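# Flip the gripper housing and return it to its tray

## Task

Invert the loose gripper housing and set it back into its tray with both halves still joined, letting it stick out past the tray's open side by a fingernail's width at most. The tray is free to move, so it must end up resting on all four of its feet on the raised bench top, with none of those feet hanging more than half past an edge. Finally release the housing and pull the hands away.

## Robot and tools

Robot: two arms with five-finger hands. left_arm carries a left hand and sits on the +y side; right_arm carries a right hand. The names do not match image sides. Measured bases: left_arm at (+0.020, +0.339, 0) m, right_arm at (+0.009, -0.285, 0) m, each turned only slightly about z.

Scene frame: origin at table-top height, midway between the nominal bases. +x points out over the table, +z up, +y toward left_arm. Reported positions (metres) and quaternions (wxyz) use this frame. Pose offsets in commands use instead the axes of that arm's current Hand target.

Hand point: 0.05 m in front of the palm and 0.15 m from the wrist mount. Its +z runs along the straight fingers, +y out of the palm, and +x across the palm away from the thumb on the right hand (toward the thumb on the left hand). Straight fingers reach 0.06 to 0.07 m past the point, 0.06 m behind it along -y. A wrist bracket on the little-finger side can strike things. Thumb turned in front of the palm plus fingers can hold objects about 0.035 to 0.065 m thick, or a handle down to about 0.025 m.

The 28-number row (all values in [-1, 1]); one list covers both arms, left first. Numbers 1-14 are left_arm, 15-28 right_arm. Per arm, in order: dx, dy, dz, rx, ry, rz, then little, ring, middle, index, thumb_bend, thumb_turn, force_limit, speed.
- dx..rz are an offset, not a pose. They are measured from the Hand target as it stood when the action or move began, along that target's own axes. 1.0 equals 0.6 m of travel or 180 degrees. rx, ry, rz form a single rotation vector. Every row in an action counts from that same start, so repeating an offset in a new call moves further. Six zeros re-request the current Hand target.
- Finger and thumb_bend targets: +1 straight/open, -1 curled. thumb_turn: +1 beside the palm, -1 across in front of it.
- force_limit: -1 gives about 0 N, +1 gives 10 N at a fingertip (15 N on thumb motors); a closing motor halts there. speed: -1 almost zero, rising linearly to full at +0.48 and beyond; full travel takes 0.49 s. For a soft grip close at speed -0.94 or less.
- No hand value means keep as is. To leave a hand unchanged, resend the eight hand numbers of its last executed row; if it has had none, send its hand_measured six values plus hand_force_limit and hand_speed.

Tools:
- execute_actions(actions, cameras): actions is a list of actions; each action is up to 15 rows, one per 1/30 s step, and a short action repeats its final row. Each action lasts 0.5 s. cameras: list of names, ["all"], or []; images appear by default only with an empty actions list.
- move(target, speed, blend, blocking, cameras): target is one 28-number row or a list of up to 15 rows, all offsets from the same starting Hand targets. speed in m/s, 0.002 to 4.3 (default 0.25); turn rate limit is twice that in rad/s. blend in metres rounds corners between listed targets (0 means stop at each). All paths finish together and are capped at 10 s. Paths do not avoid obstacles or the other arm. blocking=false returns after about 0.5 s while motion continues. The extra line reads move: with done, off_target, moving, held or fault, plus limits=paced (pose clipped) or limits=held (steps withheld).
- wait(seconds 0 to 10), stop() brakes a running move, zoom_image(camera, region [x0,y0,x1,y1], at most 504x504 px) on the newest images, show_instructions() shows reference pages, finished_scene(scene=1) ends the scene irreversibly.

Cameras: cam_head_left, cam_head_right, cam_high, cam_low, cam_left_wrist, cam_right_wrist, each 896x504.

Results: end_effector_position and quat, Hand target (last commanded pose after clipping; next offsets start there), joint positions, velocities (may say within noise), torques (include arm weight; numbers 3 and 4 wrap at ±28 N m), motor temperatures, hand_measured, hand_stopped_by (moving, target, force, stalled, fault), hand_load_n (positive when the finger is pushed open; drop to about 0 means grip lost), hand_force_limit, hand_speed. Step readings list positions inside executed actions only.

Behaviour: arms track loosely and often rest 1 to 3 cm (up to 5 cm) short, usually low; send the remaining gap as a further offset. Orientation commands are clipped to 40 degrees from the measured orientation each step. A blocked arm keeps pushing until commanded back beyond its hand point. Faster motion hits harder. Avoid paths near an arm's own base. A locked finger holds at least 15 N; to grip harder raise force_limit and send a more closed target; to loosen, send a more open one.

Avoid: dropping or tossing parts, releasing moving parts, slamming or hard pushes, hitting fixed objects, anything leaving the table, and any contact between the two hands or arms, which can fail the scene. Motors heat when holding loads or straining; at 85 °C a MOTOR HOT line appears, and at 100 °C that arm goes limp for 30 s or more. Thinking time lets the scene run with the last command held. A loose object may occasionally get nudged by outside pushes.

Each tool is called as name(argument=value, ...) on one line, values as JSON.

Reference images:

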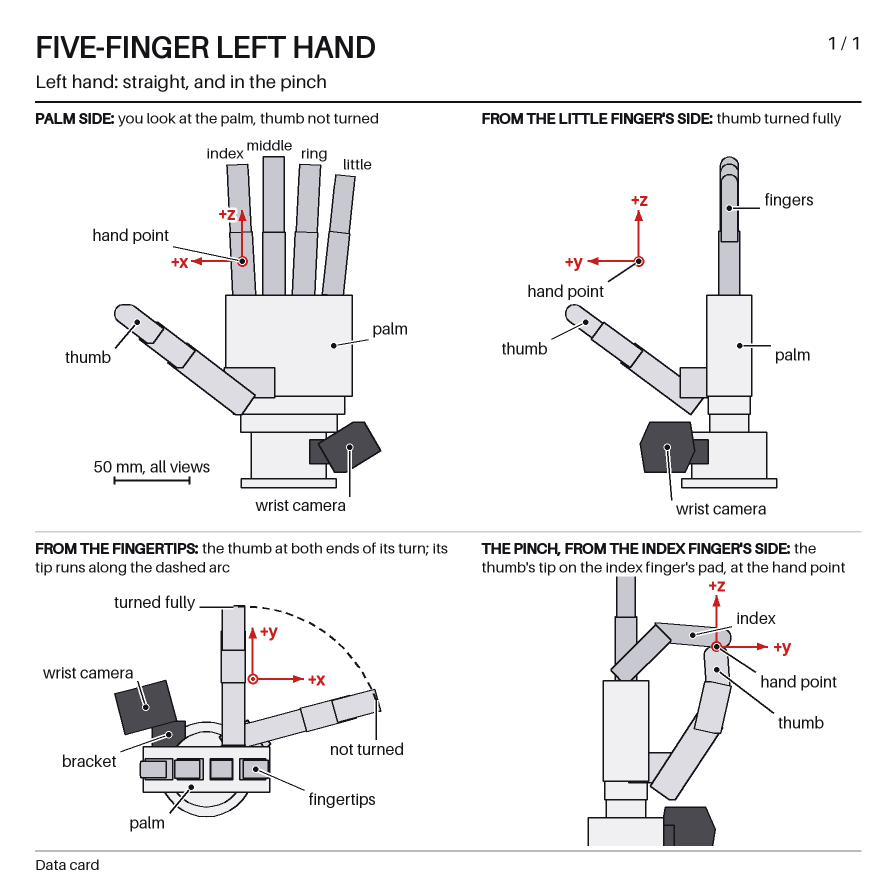

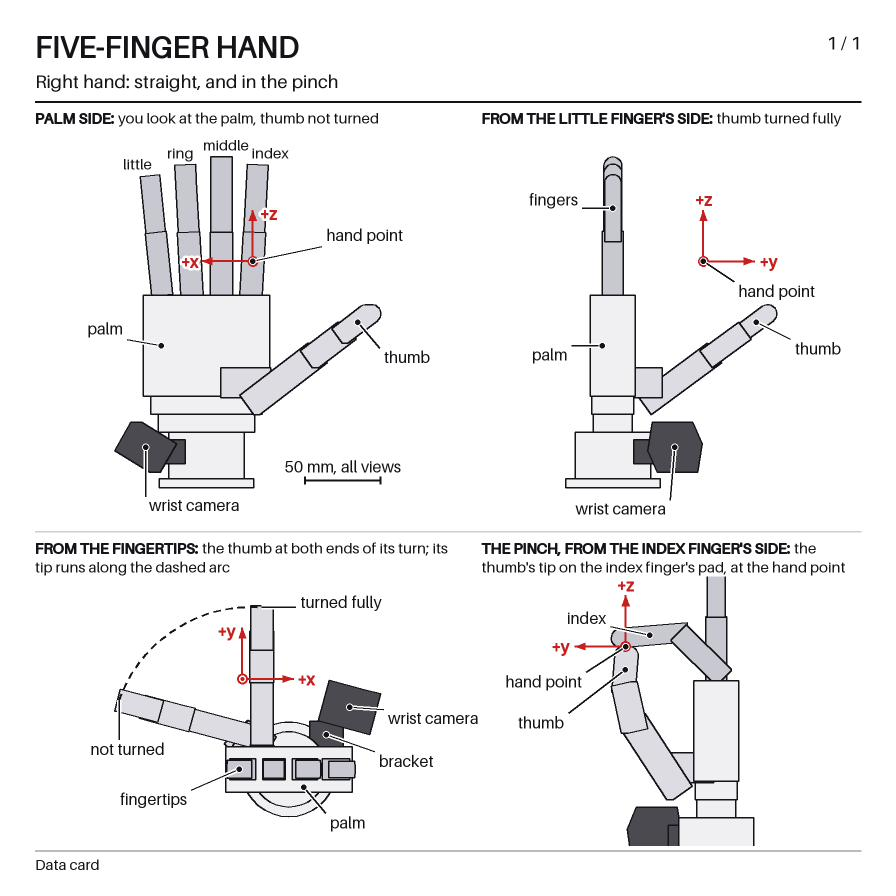

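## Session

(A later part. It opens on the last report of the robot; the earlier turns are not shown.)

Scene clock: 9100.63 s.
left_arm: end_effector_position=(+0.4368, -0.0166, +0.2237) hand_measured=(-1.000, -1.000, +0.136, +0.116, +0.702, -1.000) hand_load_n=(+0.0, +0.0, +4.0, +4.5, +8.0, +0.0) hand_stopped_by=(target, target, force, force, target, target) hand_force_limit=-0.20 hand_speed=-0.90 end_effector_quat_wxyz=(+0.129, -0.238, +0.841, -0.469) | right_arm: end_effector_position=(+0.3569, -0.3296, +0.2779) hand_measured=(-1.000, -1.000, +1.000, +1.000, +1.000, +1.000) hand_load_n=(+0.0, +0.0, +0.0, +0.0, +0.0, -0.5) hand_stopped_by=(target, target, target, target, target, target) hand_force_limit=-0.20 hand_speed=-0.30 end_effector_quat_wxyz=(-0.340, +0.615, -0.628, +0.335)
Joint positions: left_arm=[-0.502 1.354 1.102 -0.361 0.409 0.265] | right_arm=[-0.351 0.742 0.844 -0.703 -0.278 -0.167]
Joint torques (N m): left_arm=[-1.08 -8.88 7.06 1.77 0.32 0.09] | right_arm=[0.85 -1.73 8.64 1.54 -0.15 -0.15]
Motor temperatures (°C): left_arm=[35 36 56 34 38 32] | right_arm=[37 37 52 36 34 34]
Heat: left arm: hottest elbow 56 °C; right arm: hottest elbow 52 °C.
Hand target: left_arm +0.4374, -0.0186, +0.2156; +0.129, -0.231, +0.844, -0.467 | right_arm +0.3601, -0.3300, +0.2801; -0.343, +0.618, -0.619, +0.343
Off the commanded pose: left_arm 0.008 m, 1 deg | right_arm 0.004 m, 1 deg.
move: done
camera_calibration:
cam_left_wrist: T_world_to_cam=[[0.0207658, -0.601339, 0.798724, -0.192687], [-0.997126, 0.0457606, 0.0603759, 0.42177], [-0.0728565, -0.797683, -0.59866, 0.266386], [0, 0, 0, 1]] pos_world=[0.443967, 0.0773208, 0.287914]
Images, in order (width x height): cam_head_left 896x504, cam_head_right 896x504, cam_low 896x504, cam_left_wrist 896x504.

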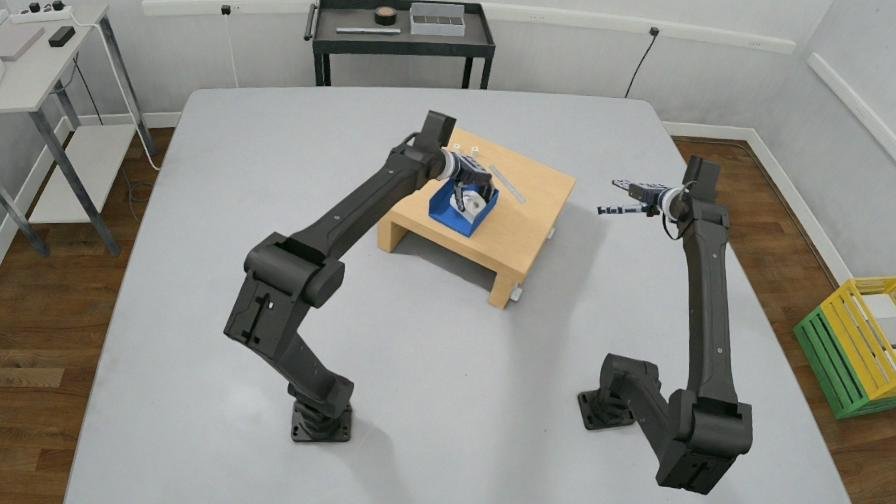

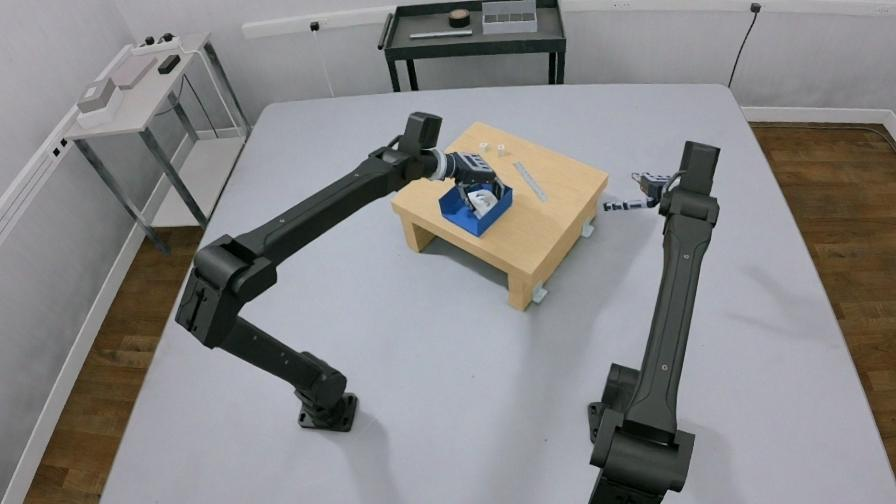

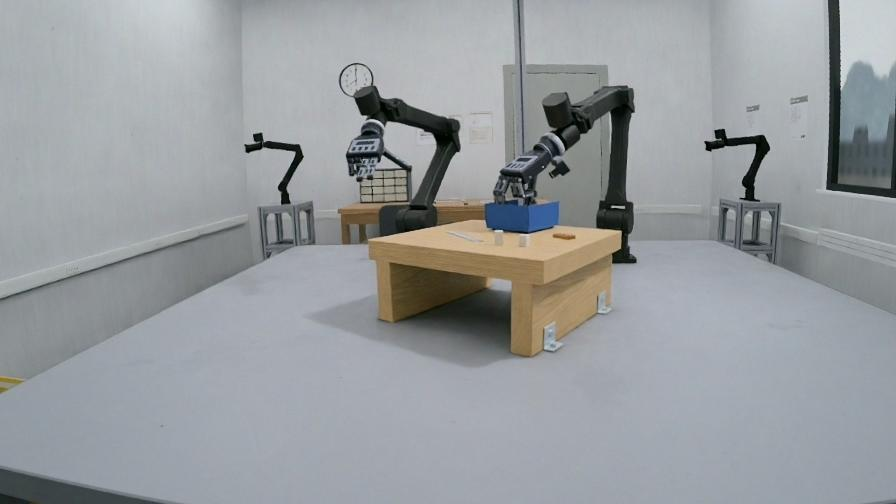

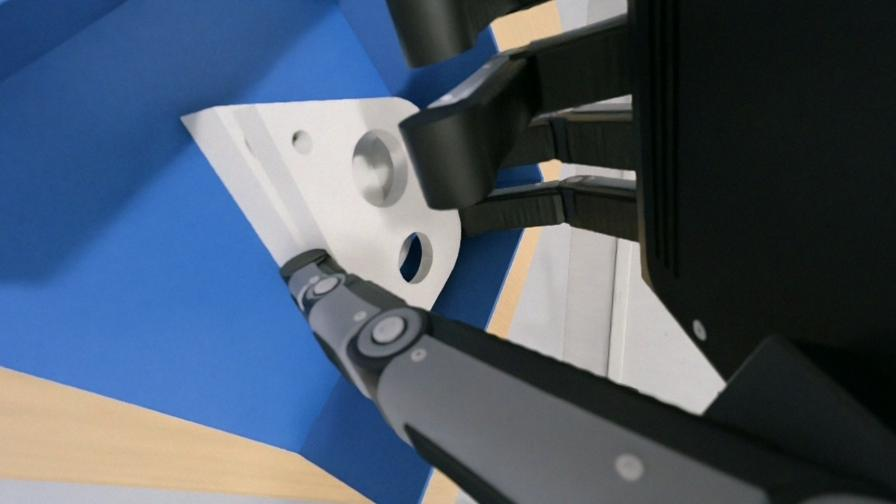

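move(target=[0.0018,0.0078,-0.0032,0,0,0,-1,-1,0.05,0.05,0.7,-1,-0.2,-0.9,0,0,0,0,0,0,-1,-1,1,1,1,1,-0.2,-0.3], speed=0.03, cameras=["cam_head_left","cam_head_right","cam_left_wrist"])

zoom_image(camera="cam_head_right", region=[452, 170, 502, 220])

zoom_image(camera="cam_head_left", region=[440, 170, 490, 225])

Scene clock: 9129.17 s.
left_arm: end_effector_position=(+0.4365, -0.0172, +0.2224) hand_measured=(-1.000, -1.000, +0.136, +0.116, +0.702, -1.000) hand_load_n=(+0.0, +0.5, +4.0, +4.5, +8.0, +0.0) hand_stopped_by=(target, target, force, force, target, target) hand_force_limit=-0.20 hand_speed=-0.90 end_effector_quat_wxyz=(+0.129, -0.235, +0.840, -0.471) | right_arm: end_effector_position=(+0.3569, -0.3296, +0.2779) hand_measured=(-1.000, -1.000, +1.000, +1.000, +1.000, +1.000) hand_load_n=(+0.0, +0.0, +0.0, +0.0, +0.0, +0.0) hand_stopped_by=(target, target, target, target, target, target) hand_force_limit=-0.20 hand_speed=-0.30 end_effector_quat_wxyz=(-0.340, +0.615, -0.628, +0.335)
Joint positions: left_arm=[-0.502 1.354 1.096 -0.35 0.414 0.266] | right_arm=[-0.351 0.742 0.844 -0.703 -0.278 -0.167]
Joint torques (N m): left_arm=[-0.85 -9.52 6.39 1.59 0.25 0.12] | right_arm=[0.85 -1.67 8.64 1.54 -0.15 -0.15]
Motor temperatures (°C): left_arm=[35 36 55 34 39 32] | right_arm=[37 37 52 36 34 34]
Heat: left arm: hottest elbow 55 °C; right arm: hottest elbow 52 °C.
Hand target: left_arm +0.4344, -0.0156, +0.2126; +0.129, -0.231, +0.844, -0.467 | right_arm +0.3601, -0.3300, +0.2801; -0.343, +0.618, -0.619, +0.343
Off the commanded pose: left_arm 0.010 m, 1 deg | right_arm 0.004 m, 1 deg.
move: done
camera_calibration:
cam_left_wrist: T_world_to_cam=[[0.0152388, -0.598127, 0.801256, -0.190092], [-0.997152, 0.0501069, 0.0563686, 0.422621], [-0.0738641, -0.799833, -0.59566, 0.264791], [0, 0, 0, 1]] pos_world=[0.443873, 0.0769132, 0.286215]
Images, in order (width x height): cam_head_left 896x504, cam_head_right 896x504, cam_left_wrist 896x504.

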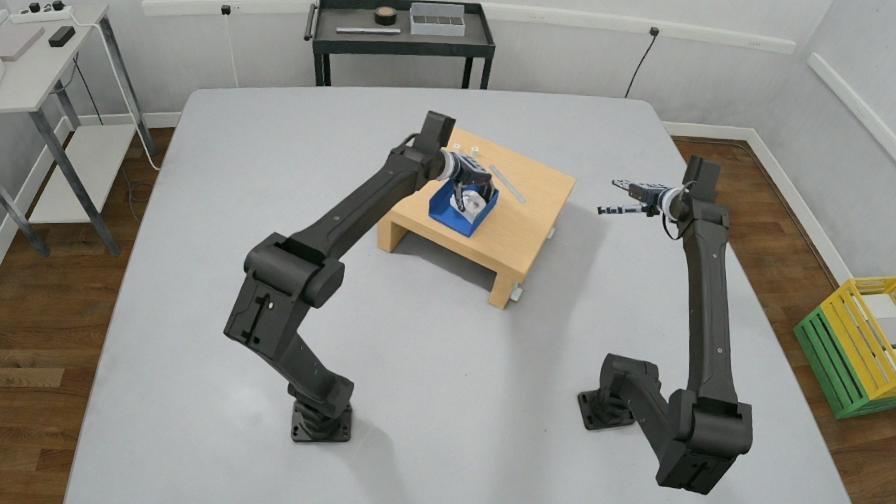

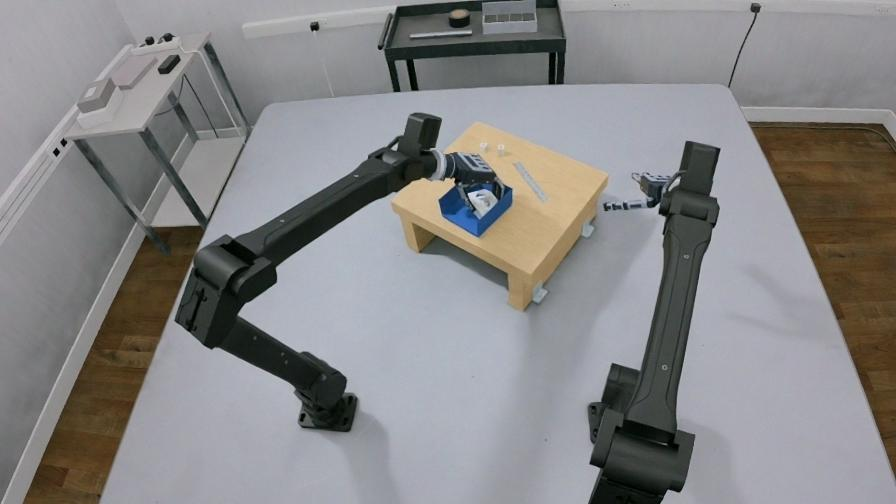

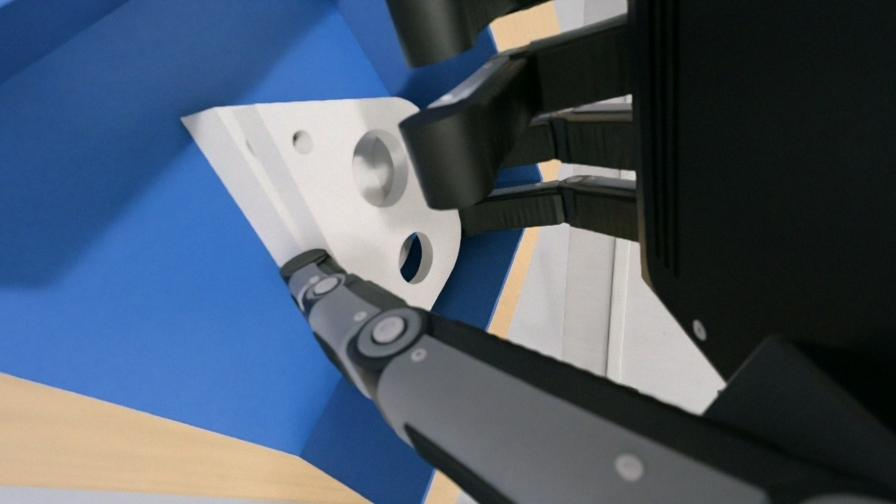

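Scaled by 10.080 from the camera's 896x504 image, which has a finer 1280x720 frame.

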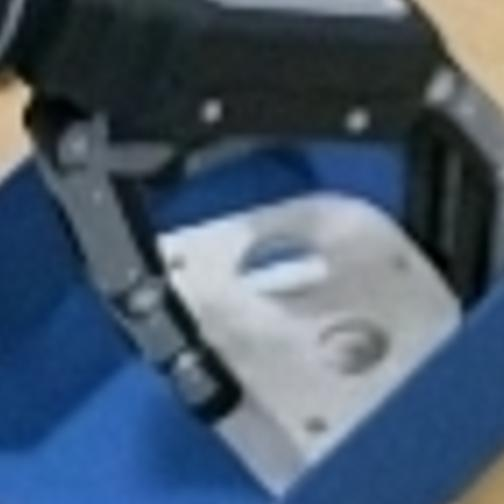

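Scaled by 9.164 from the camera's 896x504 image, which has a finer 1280x720 frame.

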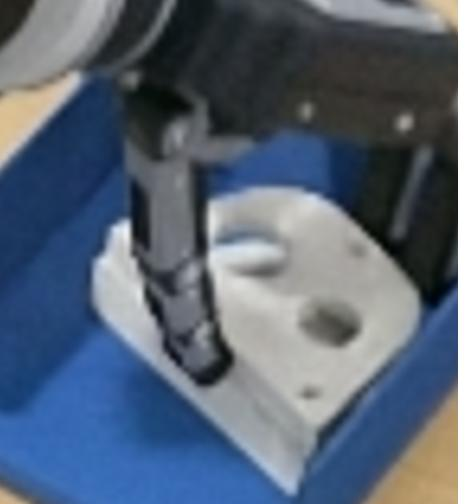

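move(target=[0,0,0,0,0,0,-1,-1,0.26,0.26,0.7,-1,-0.2,-0.9,0,0,0,0,0,0,-1,-1,1,1,1,1,-0.2,-0.3], speed=0.03, cameras=["cam_head_left","cam_head_right","cam_left_wrist"])

zoom_image(camera="cam_head_right", region=[452, 170, 502, 220])

zoom_image(camera="cam_head_left", region=[440, 170, 490, 225])

Scene clock: 9167.93 s.
left_arm: end_effector_position=(+0.4336, -0.0151, +0.2158) hand_measured=(-1.000, -1.000, +0.260, +0.260, +0.700, -1.000) hand_load_n=(+0.0, +0.0, -0.5, -1.0, +0.0, +0.0) hand_stopped_by=(target, target, target, target, target, target) hand_force_limit=-0.20 hand_speed=-0.90 end_effector_quat_wxyz=(+0.126, -0.235, +0.843, -0.467) | right_arm: end_effector_position=(+0.3569, -0.3296, +0.2779) hand_measured=(-1.000, -1.000, +1.000, +1.000, +1.000, +1.000) hand_load_n=(+0.0, +0.0, +0.0, +0.0, +0.0, +0.0) hand_stopped_by=(target, target, target, target, target, target) hand_force_limit=-0.20 hand_speed=-0.30 end_effector_quat_wxyz=(-0.340, +0.615, -0.628, +0.335)
Joint positions: left_arm=[-0.502 1.354 1.083 -0.35 0.414 0.271] | right_arm=[-0.351 0.742 0.844 -0.703 -0.278 -0.167]
Joint torques (N m): left_arm=[-0.97 -9.47 7.19 1.62 0.25 0.06] | right_arm=[0.85 -1.73 8.62 1.52 -0.15 -0.15]
Heat: left arm: hottest elbow 54 °C; right arm: hottest elbow 52 °C.
Hand target: left_arm +0.4344, -0.0156, +0.2125; +0.128, -0.231, +0.844, -0.467 | right_arm +0.3601, -0.3300, +0.2801; -0.343, +0.618, -0.619, +0.343
Off the commanded pose: left_arm 0.003 m, 1 deg | right_arm 0.004 m, 1 deg.
move: done
camera_calibration:
cam_left_wrist: T_world_to_cam=[[0.0195306, -0.604777, 0.796155, -0.184448], [-0.996601, 0.0519681, 0.0639239, 0.41816], [-0.0800344, -0.794697, -0.601706, 0.266399], [0, 0, 0, 1]] pos_world=[0.441661, 0.0784257, 0.280412]
Images, in order (width x height): cam_head_left 896x504, cam_head_right 896x504, cam_left_wrist 896x504.

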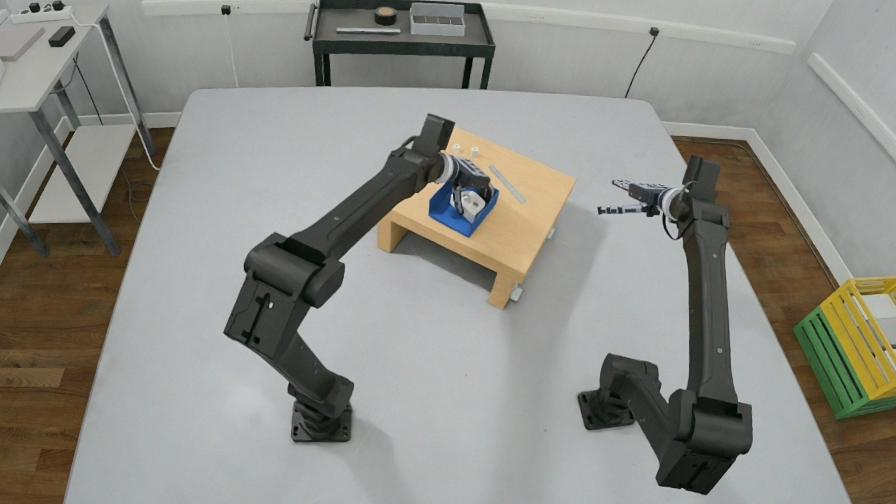

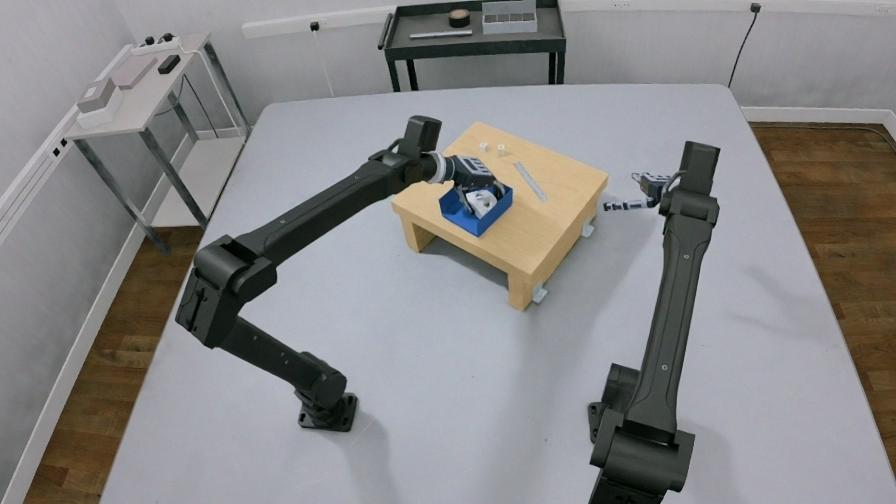

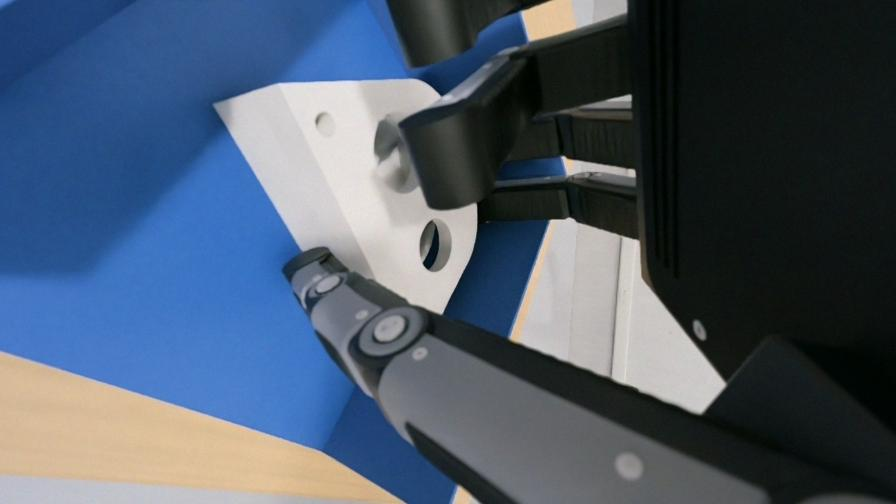

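Scaled by 10.080 from the camera's 896x504 image, which has a finer 1280x720 frame.

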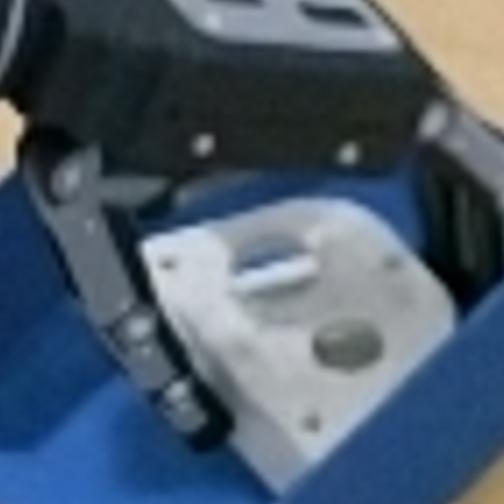

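Scaled by 9.164 from the camera's 896x504 image, which has a finer 1280x720 frame.

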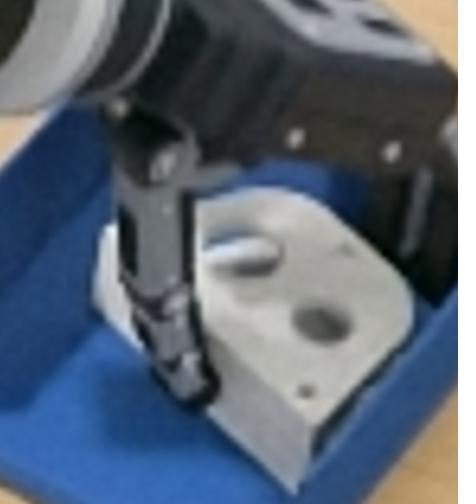

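zoom_image(camera="cam_left_wrist", region=[180, 60, 500, 330])

Scaled by 1.575 from the camera's 896x504 image, which has a finer 1280x720 frame.

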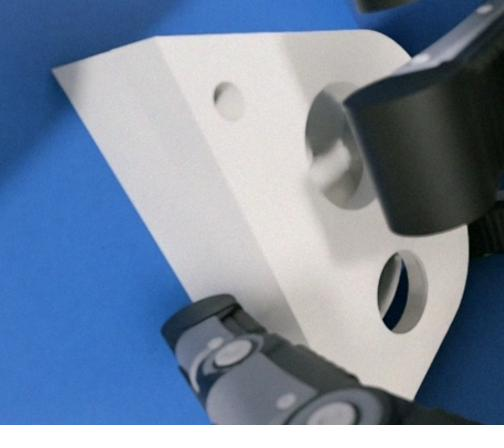

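move(target=[-0.0028,-0.03,-0.0087,0,0,0,-1,-1,0.26,0.26,0.7,-1,-0.2,-0.9,0,0,0,0,0,0,-1,-1,1,1,1,1,-0.2,-0.3], speed=0.03, cameras=["cam_head_left","cam_head_right","cam_left_wrist"])

zoom_image(camera="cam_head_left", region=[440, 170, 490, 225])

zoom_image(camera="cam_left_wrist", region=[180, 60, 500, 330])

Scene clock: 9205.80 s.
left_arm: end_effector_position=(+0.4294, -0.0123, +0.2115) hand_measured=(-1.000, -1.000, +0.260, +0.260, +0.700, -1.000) hand_load_n=(+0.0, +0.0, +0.0, -0.5, +0.0, +0.0) hand_stopped_by=(target, target, target, target, target, target) hand_force_limit=-0.20 hand_speed=-0.90 end_effector_quat_wxyz=(+0.119, -0.240, +0.848, -0.458) | right_arm: end_effector_position=(+0.3569, -0.3296, +0.2779) hand_measured=(-1.000, -1.000, +1.000, +1.000, +1.000, +1.000) hand_load_n=(+0.5, +0.5, +0.0, +0.0, +0.0, -0.5) hand_stopped_by=(target, target, target, target, target, target) hand_force_limit=-0.20 hand_speed=-0.30 end_effector_quat_wxyz=(-0.340, +0.615, -0.628, +0.335)
Joint positions: left_arm=[-0.502 1.354 1.083 -0.376 0.412 0.271] | right_arm=[-0.351 0.742 0.844 -0.703 -0.278 -0.167]
Joint torques (N m): left_arm=[-1.03 -9.47 10.5 0.77 0.25 0.05] | right_arm=[0.85 -1.73 8.62 1.55 -0.15 -0.15]
Heat: left arm: hottest elbow 53 °C; right arm: hottest elbow 52 °C.
Hand target: left_arm +0.4384, -0.0192, +0.2305; +0.128, -0.231, +0.844, -0.467 | right_arm +0.3601, -0.3300, +0.2801; -0.343, +0.618, -0.619, +0.343
Off the commanded pose: left_arm 0.022 m, 2 deg | right_arm 0.004 m, 1 deg.
move: off_target (left_arm)
camera_calibration:
cam_left_wrist: T_world_to_cam=[[0.0374031, -0.616191, 0.786708, -0.184918], [-0.995016, 0.0498539, 0.086355, 0.408592], [-0.0924316, -0.786018, -0.611255, 0.27323], [0, 0, 0, 1]] pos_world=[0.438727, 0.080449, 0.277206]
Images, in order (width x height): cam_head_left 896x504, cam_head_right 896x504, cam_left_wrist 896x504.

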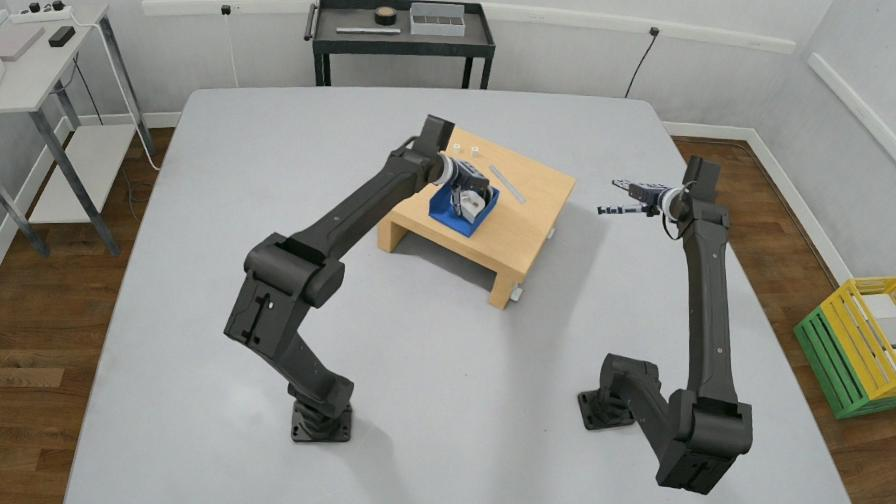

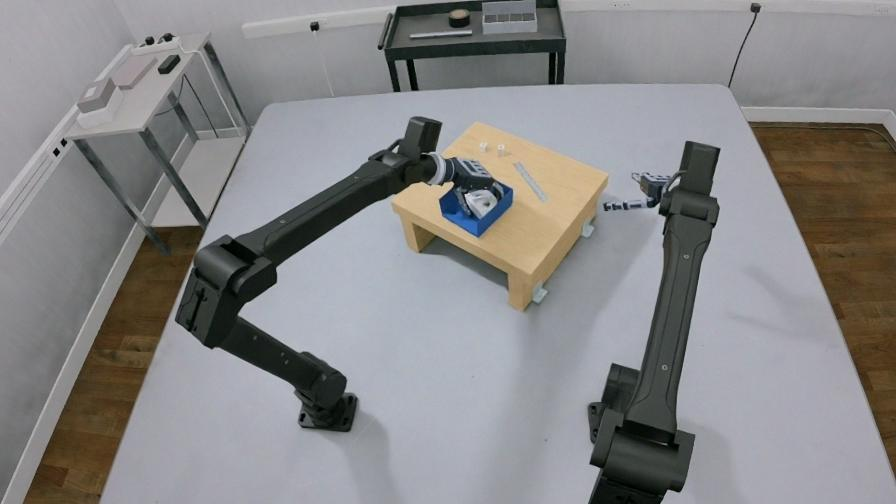

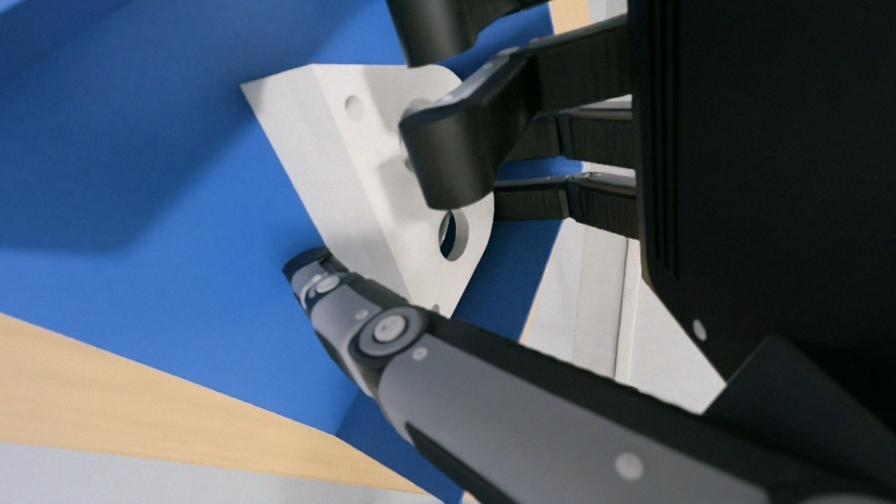

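Scaled by 9.164 from the camera's 896x504 image, which has a finer 1280x720 frame.

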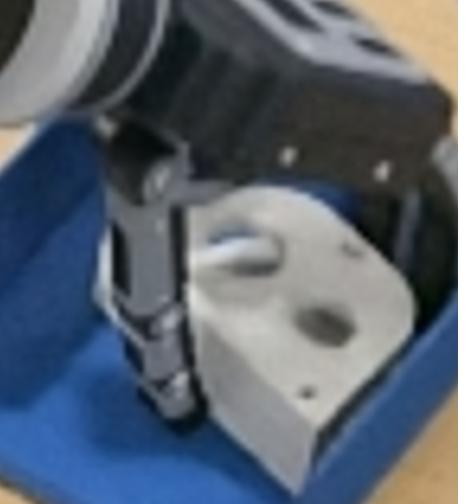

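Scaled by 1.575 from the camera's 896x504 image, which has a finer 1280x720 frame.

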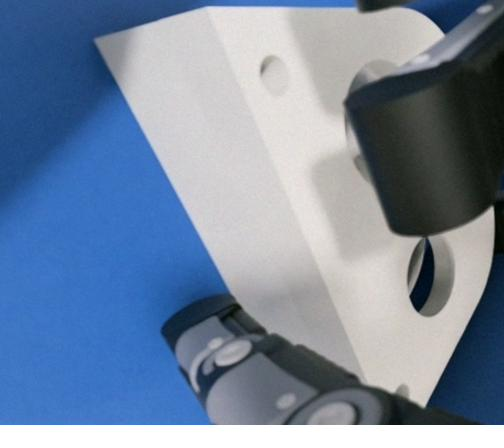

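move(target=[0,0,0,0,0,0,-1,-1,0.36,0.36,0.7,-1,-0.2,-0.7,0,0,0,0,0,0,-1,-1,1,1,1,1,-0.2,-0.3], speed=0.03, cameras=["cam_head_left"])

zoom_image(camera="cam_head_left", region=[440, 170, 490, 225])

Scene clock: 9216.60 s.
left_arm: end_effector_position=(+0.4289, -0.0118, +0.2109) hand_measured=(-1.000, -1.000, +0.360, +0.360, +0.700, -1.000) hand_load_n=(+0.0, +0.0, +0.0, -1.0, +0.0, +0.0) hand_stopped_by=(target, target, target, target, target, target) hand_force_limit=-0.20 hand_speed=-0.70 end_effector_quat_wxyz=(+0.118, -0.241, +0.848, -0.457) | right_arm: end_effector_position=(+0.3569, -0.3296, +0.2779) hand_measured=(-1.000, -1.000, +1.000, +1.000, +1.000, +1.000) hand_load_n=(+0.0, +0.0, +0.0, +0.0, +0.0, +0.0) hand_stopped_by=(target, target, target, target, target, target) hand_force_limit=-0.20 hand_speed=-0.30 end_effector_quat_wxyz=(-0.340, +0.615, -0.628, +0.335)
Joint positions: left_arm=[-0.502 1.354 1.083 -0.379 0.411 0.271] | right_arm=[-0.351 0.742 0.844 -0.703 -0.278 -0.167]
Joint torques (N m): left_arm=[-1.03 -9.47 10.52 0.92 0.28 0.05] | right_arm=[0.85 -1.73 8.64 1.52 -0.15 -0.15]
Heat: left arm: hottest elbow 54 °C; right arm: hottest elbow 52 °C.
Hand target: left_arm +0.4384, -0.0192, +0.2306; +0.128, -0.231, +0.844, -0.467 | right_arm +0.3601, -0.3300, +0.2801; -0.343, +0.618, -0.619, +0.343
Off the commanded pose: left_arm 0.023 m, 2 deg | right_arm 0.004 m, 1 deg.
move: off_target (left_arm)
Images, in order (width x height): cam_head_left 896x504.

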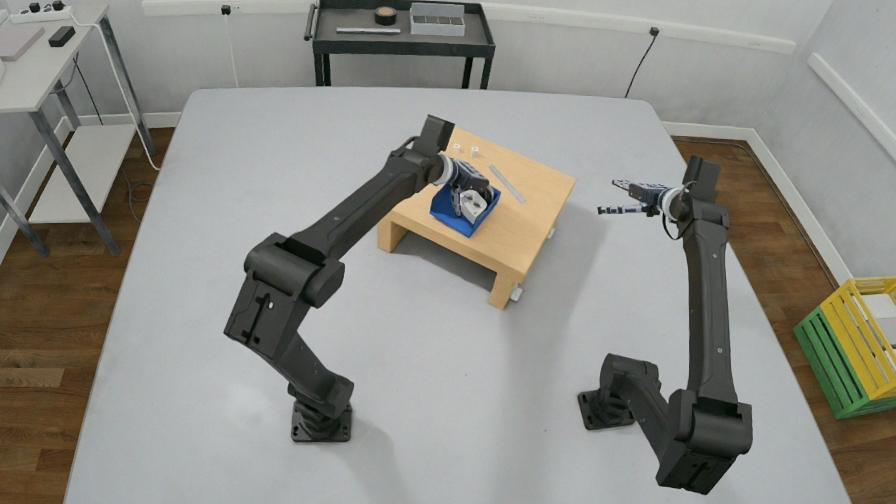

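Scaled by 9.164 from the camera's 896x504 image, which has a finer 1280x720 frame.

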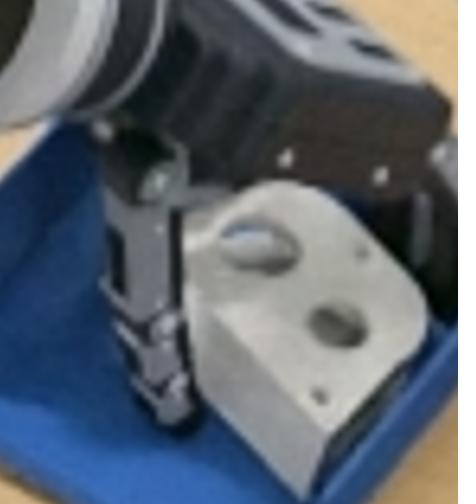

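move(target=[-0.0033,-0.0545,-0.023,0,0,0,-1,-1,0.36,0.36,0.7,-1,-0.2,-0.7,0,0,0,0,0,0,-1,-1,1,1,1,1,-0.2,-0.3], speed=0.05, cameras=["cam_head_left","cam_head_right","cam_left_wrist"])

zoom_image(camera="cam_head_left", region=[440, 170, 490, 225])

Scene clock: 9228.27 s.
left_arm: end_effector_position=(+0.4309, -0.0128, +0.2341) hand_measured=(-1.000, -1.000, +0.360, +0.360, +0.700, -1.000) hand_load_n=(+0.0, +0.5, +0.0, +0.0, +0.0, +0.0) hand_stopped_by=(target, target, target, target, target, target) hand_force_limit=-0.20 hand_speed=-0.70 end_effector_quat_wxyz=(+0.112, -0.244, +0.851, -0.450) | right_arm: end_effector_position=(+0.3569, -0.3296, +0.2779) hand_measured=(-1.000, -1.000, +1.000, +1.000, +1.000, +1.000) hand_load_n=(+0.0, +0.0, +0.0, +0.0, +0.0, +0.0) hand_stopped_by=(target, target, target, target, target, target) hand_force_limit=-0.20 hand_speed=-0.30 end_effector_quat_wxyz=(-0.340, +0.615, -0.628, +0.335)
Joint positions: left_arm=[-0.502 1.354 1.154 -0.47 0.411 0.272] | right_arm=[-0.351 0.742 0.844 -0.703 -0.278 -0.167]
Joint torques (N m): left_arm=[-1.2 -10.05 11.89 0.88 0.25 0.04] | right_arm=[0.85 -1.73 8.62 1.54 -0.15 -0.15]
Motor temperatures (°C): left_arm=[35 36 55 34 39 32] | right_arm=[37 37 52 36 34 34]
Heat: left arm: hottest elbow 55 °C; right arm: hottest elbow 52 °C.
Hand target: left_arm +0.4430, -0.0231, +0.2657; +0.129, -0.231, +0.844, -0.467 | right_arm +0.3601, -0.3300, +0.2801; -0.343, +0.618, -0.619, +0.343
Off the commanded pose: left_arm 0.035 m, 3 deg | right_arm 0.004 m, 1 deg.
move: off_target (left_arm)
camera_calibration:
cam_left_wrist: T_world_to_cam=[[0.0533213, -0.626419, 0.77766, -0.208072], [-0.993179, 0.0475969, 0.106439, 0.402698], [-0.10369, -0.778032, -0.619609, 0.293661], [0, 0, 0, 1]] pos_world=[0.441496, 0.0789701, 0.300901]
Images, in order (width x height): cam_head_left 896x504, cam_head_right 896x504, cam_left_wrist 896x504.

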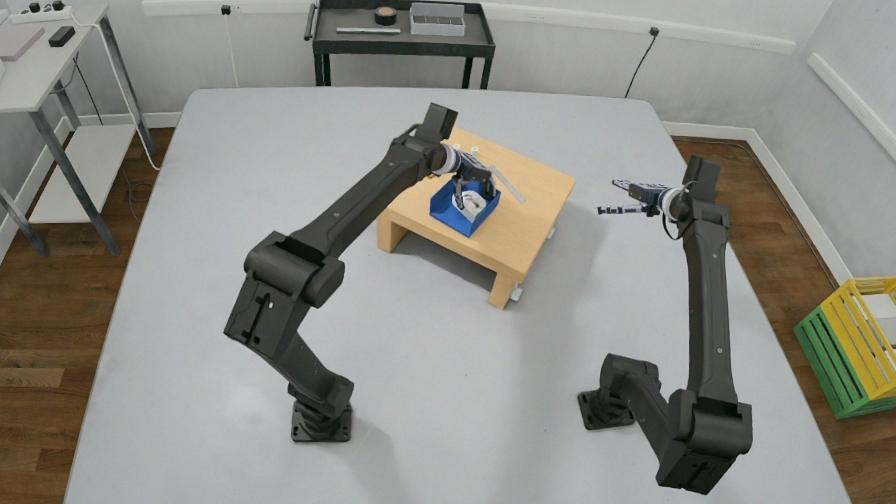

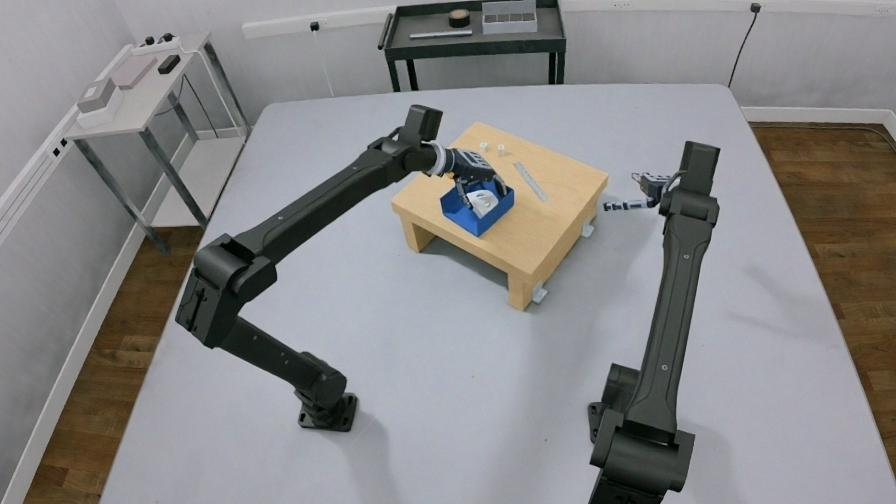

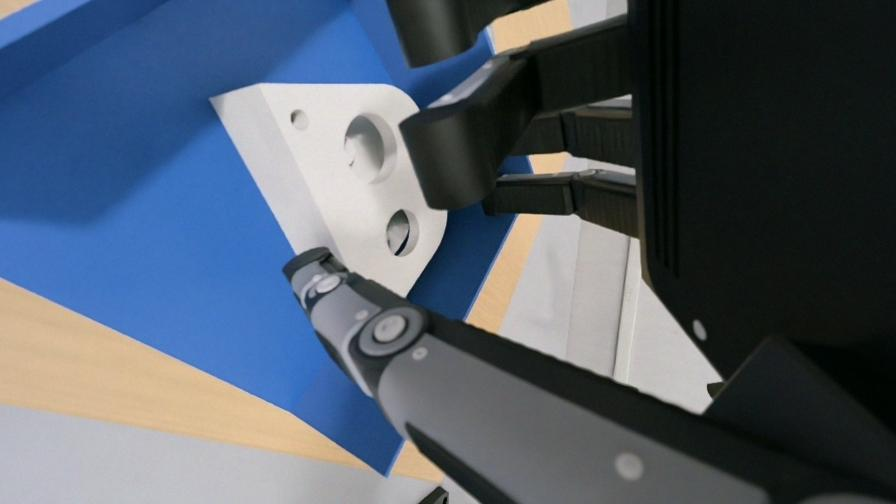

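Scaled by 9.164 from the camera's 896x504 image, which has a finer 1280x720 frame.

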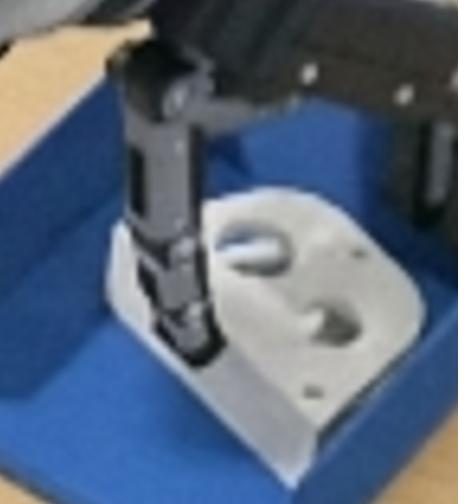

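move(target=[-0.0032,-0.0748,-0.0377,0,0,0,-1,-1,0.36,0.36,0.7,-1,-0.2,-0.7,0,0,0,0,0,0,-1,-1,1,1,1,1,-0.2,-0.3], speed=0.08, cameras=["cam_head_left","cam_head_right","cam_left_wrist"])

zoom_image(camera="cam_head_left", region=[440, 170, 490, 225])

zoom_image(camera="cam_head_right", region=[452, 170, 502, 220])

zoom_image(camera="cam_left_wrist", region=[100, 60, 450, 350])

Scene clock: 9236.40 s.
left_arm: end_effector_position=(+0.4376, -0.0169, +0.2861) hand_measured=(-1.000, -1.000, +0.360, +0.360, +0.700, -1.000) hand_load_n=(+0.0, +0.0, +0.0, +0.0, +0.0, +0.0) hand_stopped_by=(target, target, target, target, target, target) hand_force_limit=-0.20 hand_speed=-0.70 end_effector_quat_wxyz=(+0.114, -0.243, +0.851, -0.452) | right_arm: end_effector_position=(+0.3569, -0.3296, +0.2779) hand_measured=(-1.000, -1.000, +1.000, +1.000, +1.000, +1.000) hand_load_n=(+0.0, +0.0, +0.0, +0.0, +0.0, +0.0) hand_stopped_by=(target, target, target, target, target, target) hand_force_limit=-0.20 hand_speed=-0.30 end_effector_quat_wxyz=(-0.340, +0.615, -0.628, +0.335)
Joint positions: left_arm=[-0.502 1.354 1.29 -0.601 0.411 0.272] | right_arm=[-0.351 0.742 0.844 -0.703 -0.278 -0.167]
Joint torques (N m): left_arm=[-1.32 -9.93 11.96 0.84 0.22 0.03] | right_arm=[0.85 -1.67 8.64 1.52 -0.15 -0.15]
Motor temperatures (°C): left_arm=[35 36 55 34 39 32] | right_arm=[37 37 52 36 34 34]
Heat: left arm: hottest elbow 55 °C; right arm: hottest elbow 52 °C.
Hand target: left_arm +0.4469, -0.0261, +0.3157; +0.128, -0.231, +0.844, -0.467 | right_arm +0.3601, -0.3300, +0.2801; -0.343, +0.618, -0.619, +0.343
Off the commanded pose: left_arm 0.032 m, 3 deg | right_arm 0.004 m, 1 deg.
move: off_target (left_arm)
camera_calibration:
cam_left_wrist: T_world_to_cam=[[0.0499265, -0.624463, 0.779457, -0.25034], [-0.993629, 0.0478946, 0.102016, 0.405468], [-0.101037, -0.779584, -0.618094, 0.321856], [0, 0, 0, 1]] pos_world=[0.447903, 0.0751661, 0.352702]
Images, in order (width x height): cam_head_left 896x504, cam_head_right 896x504, cam_left_wrist 896x504.

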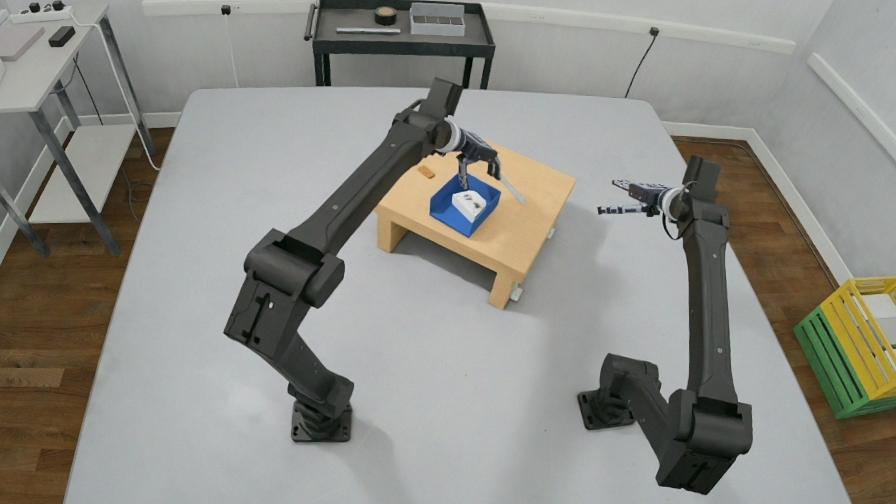

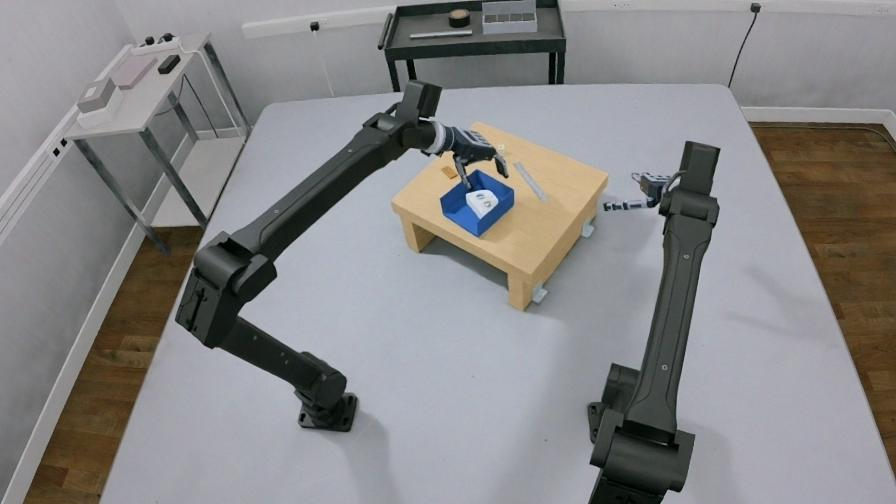

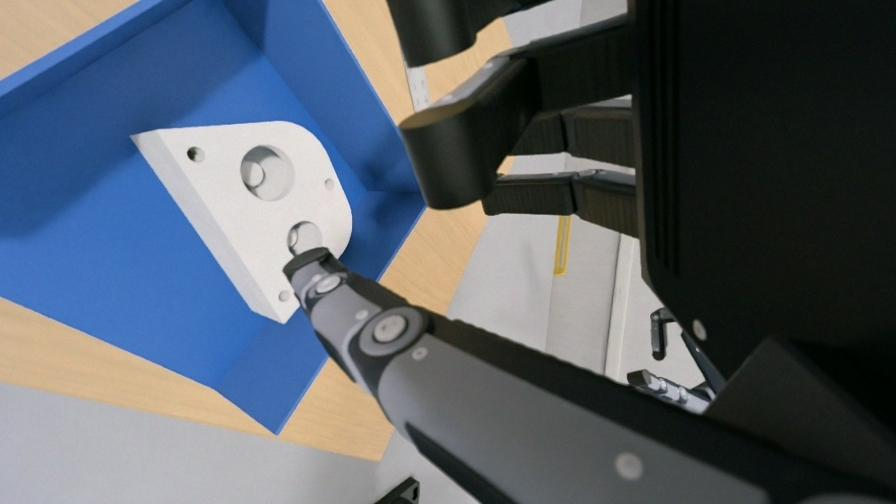

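Scaled by 9.164 from the camera's 896x504 image, which has a finer 1280x720 frame.

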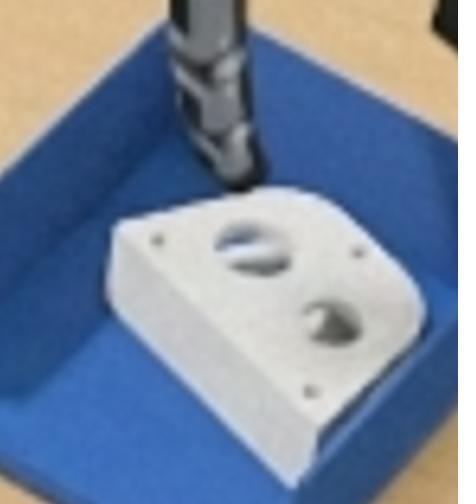

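Scaled by 10.080 from the camera's 896x504 image, which has a finer 1280x720 frame.

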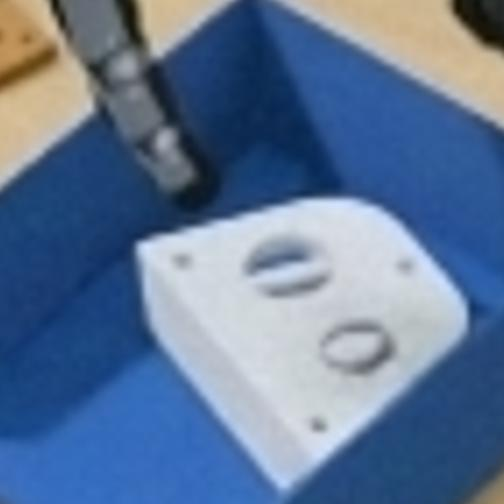

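Scaled by 1.440 from the camera's 896x504 image, which has a finer 1280x720 frame.

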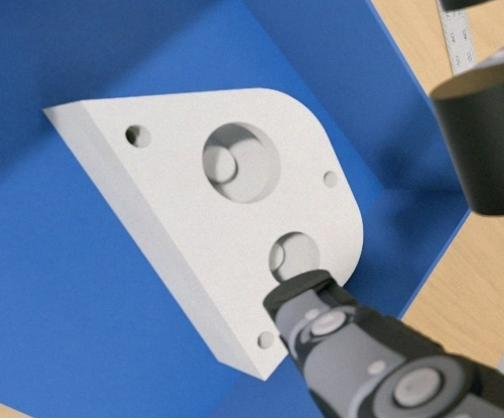

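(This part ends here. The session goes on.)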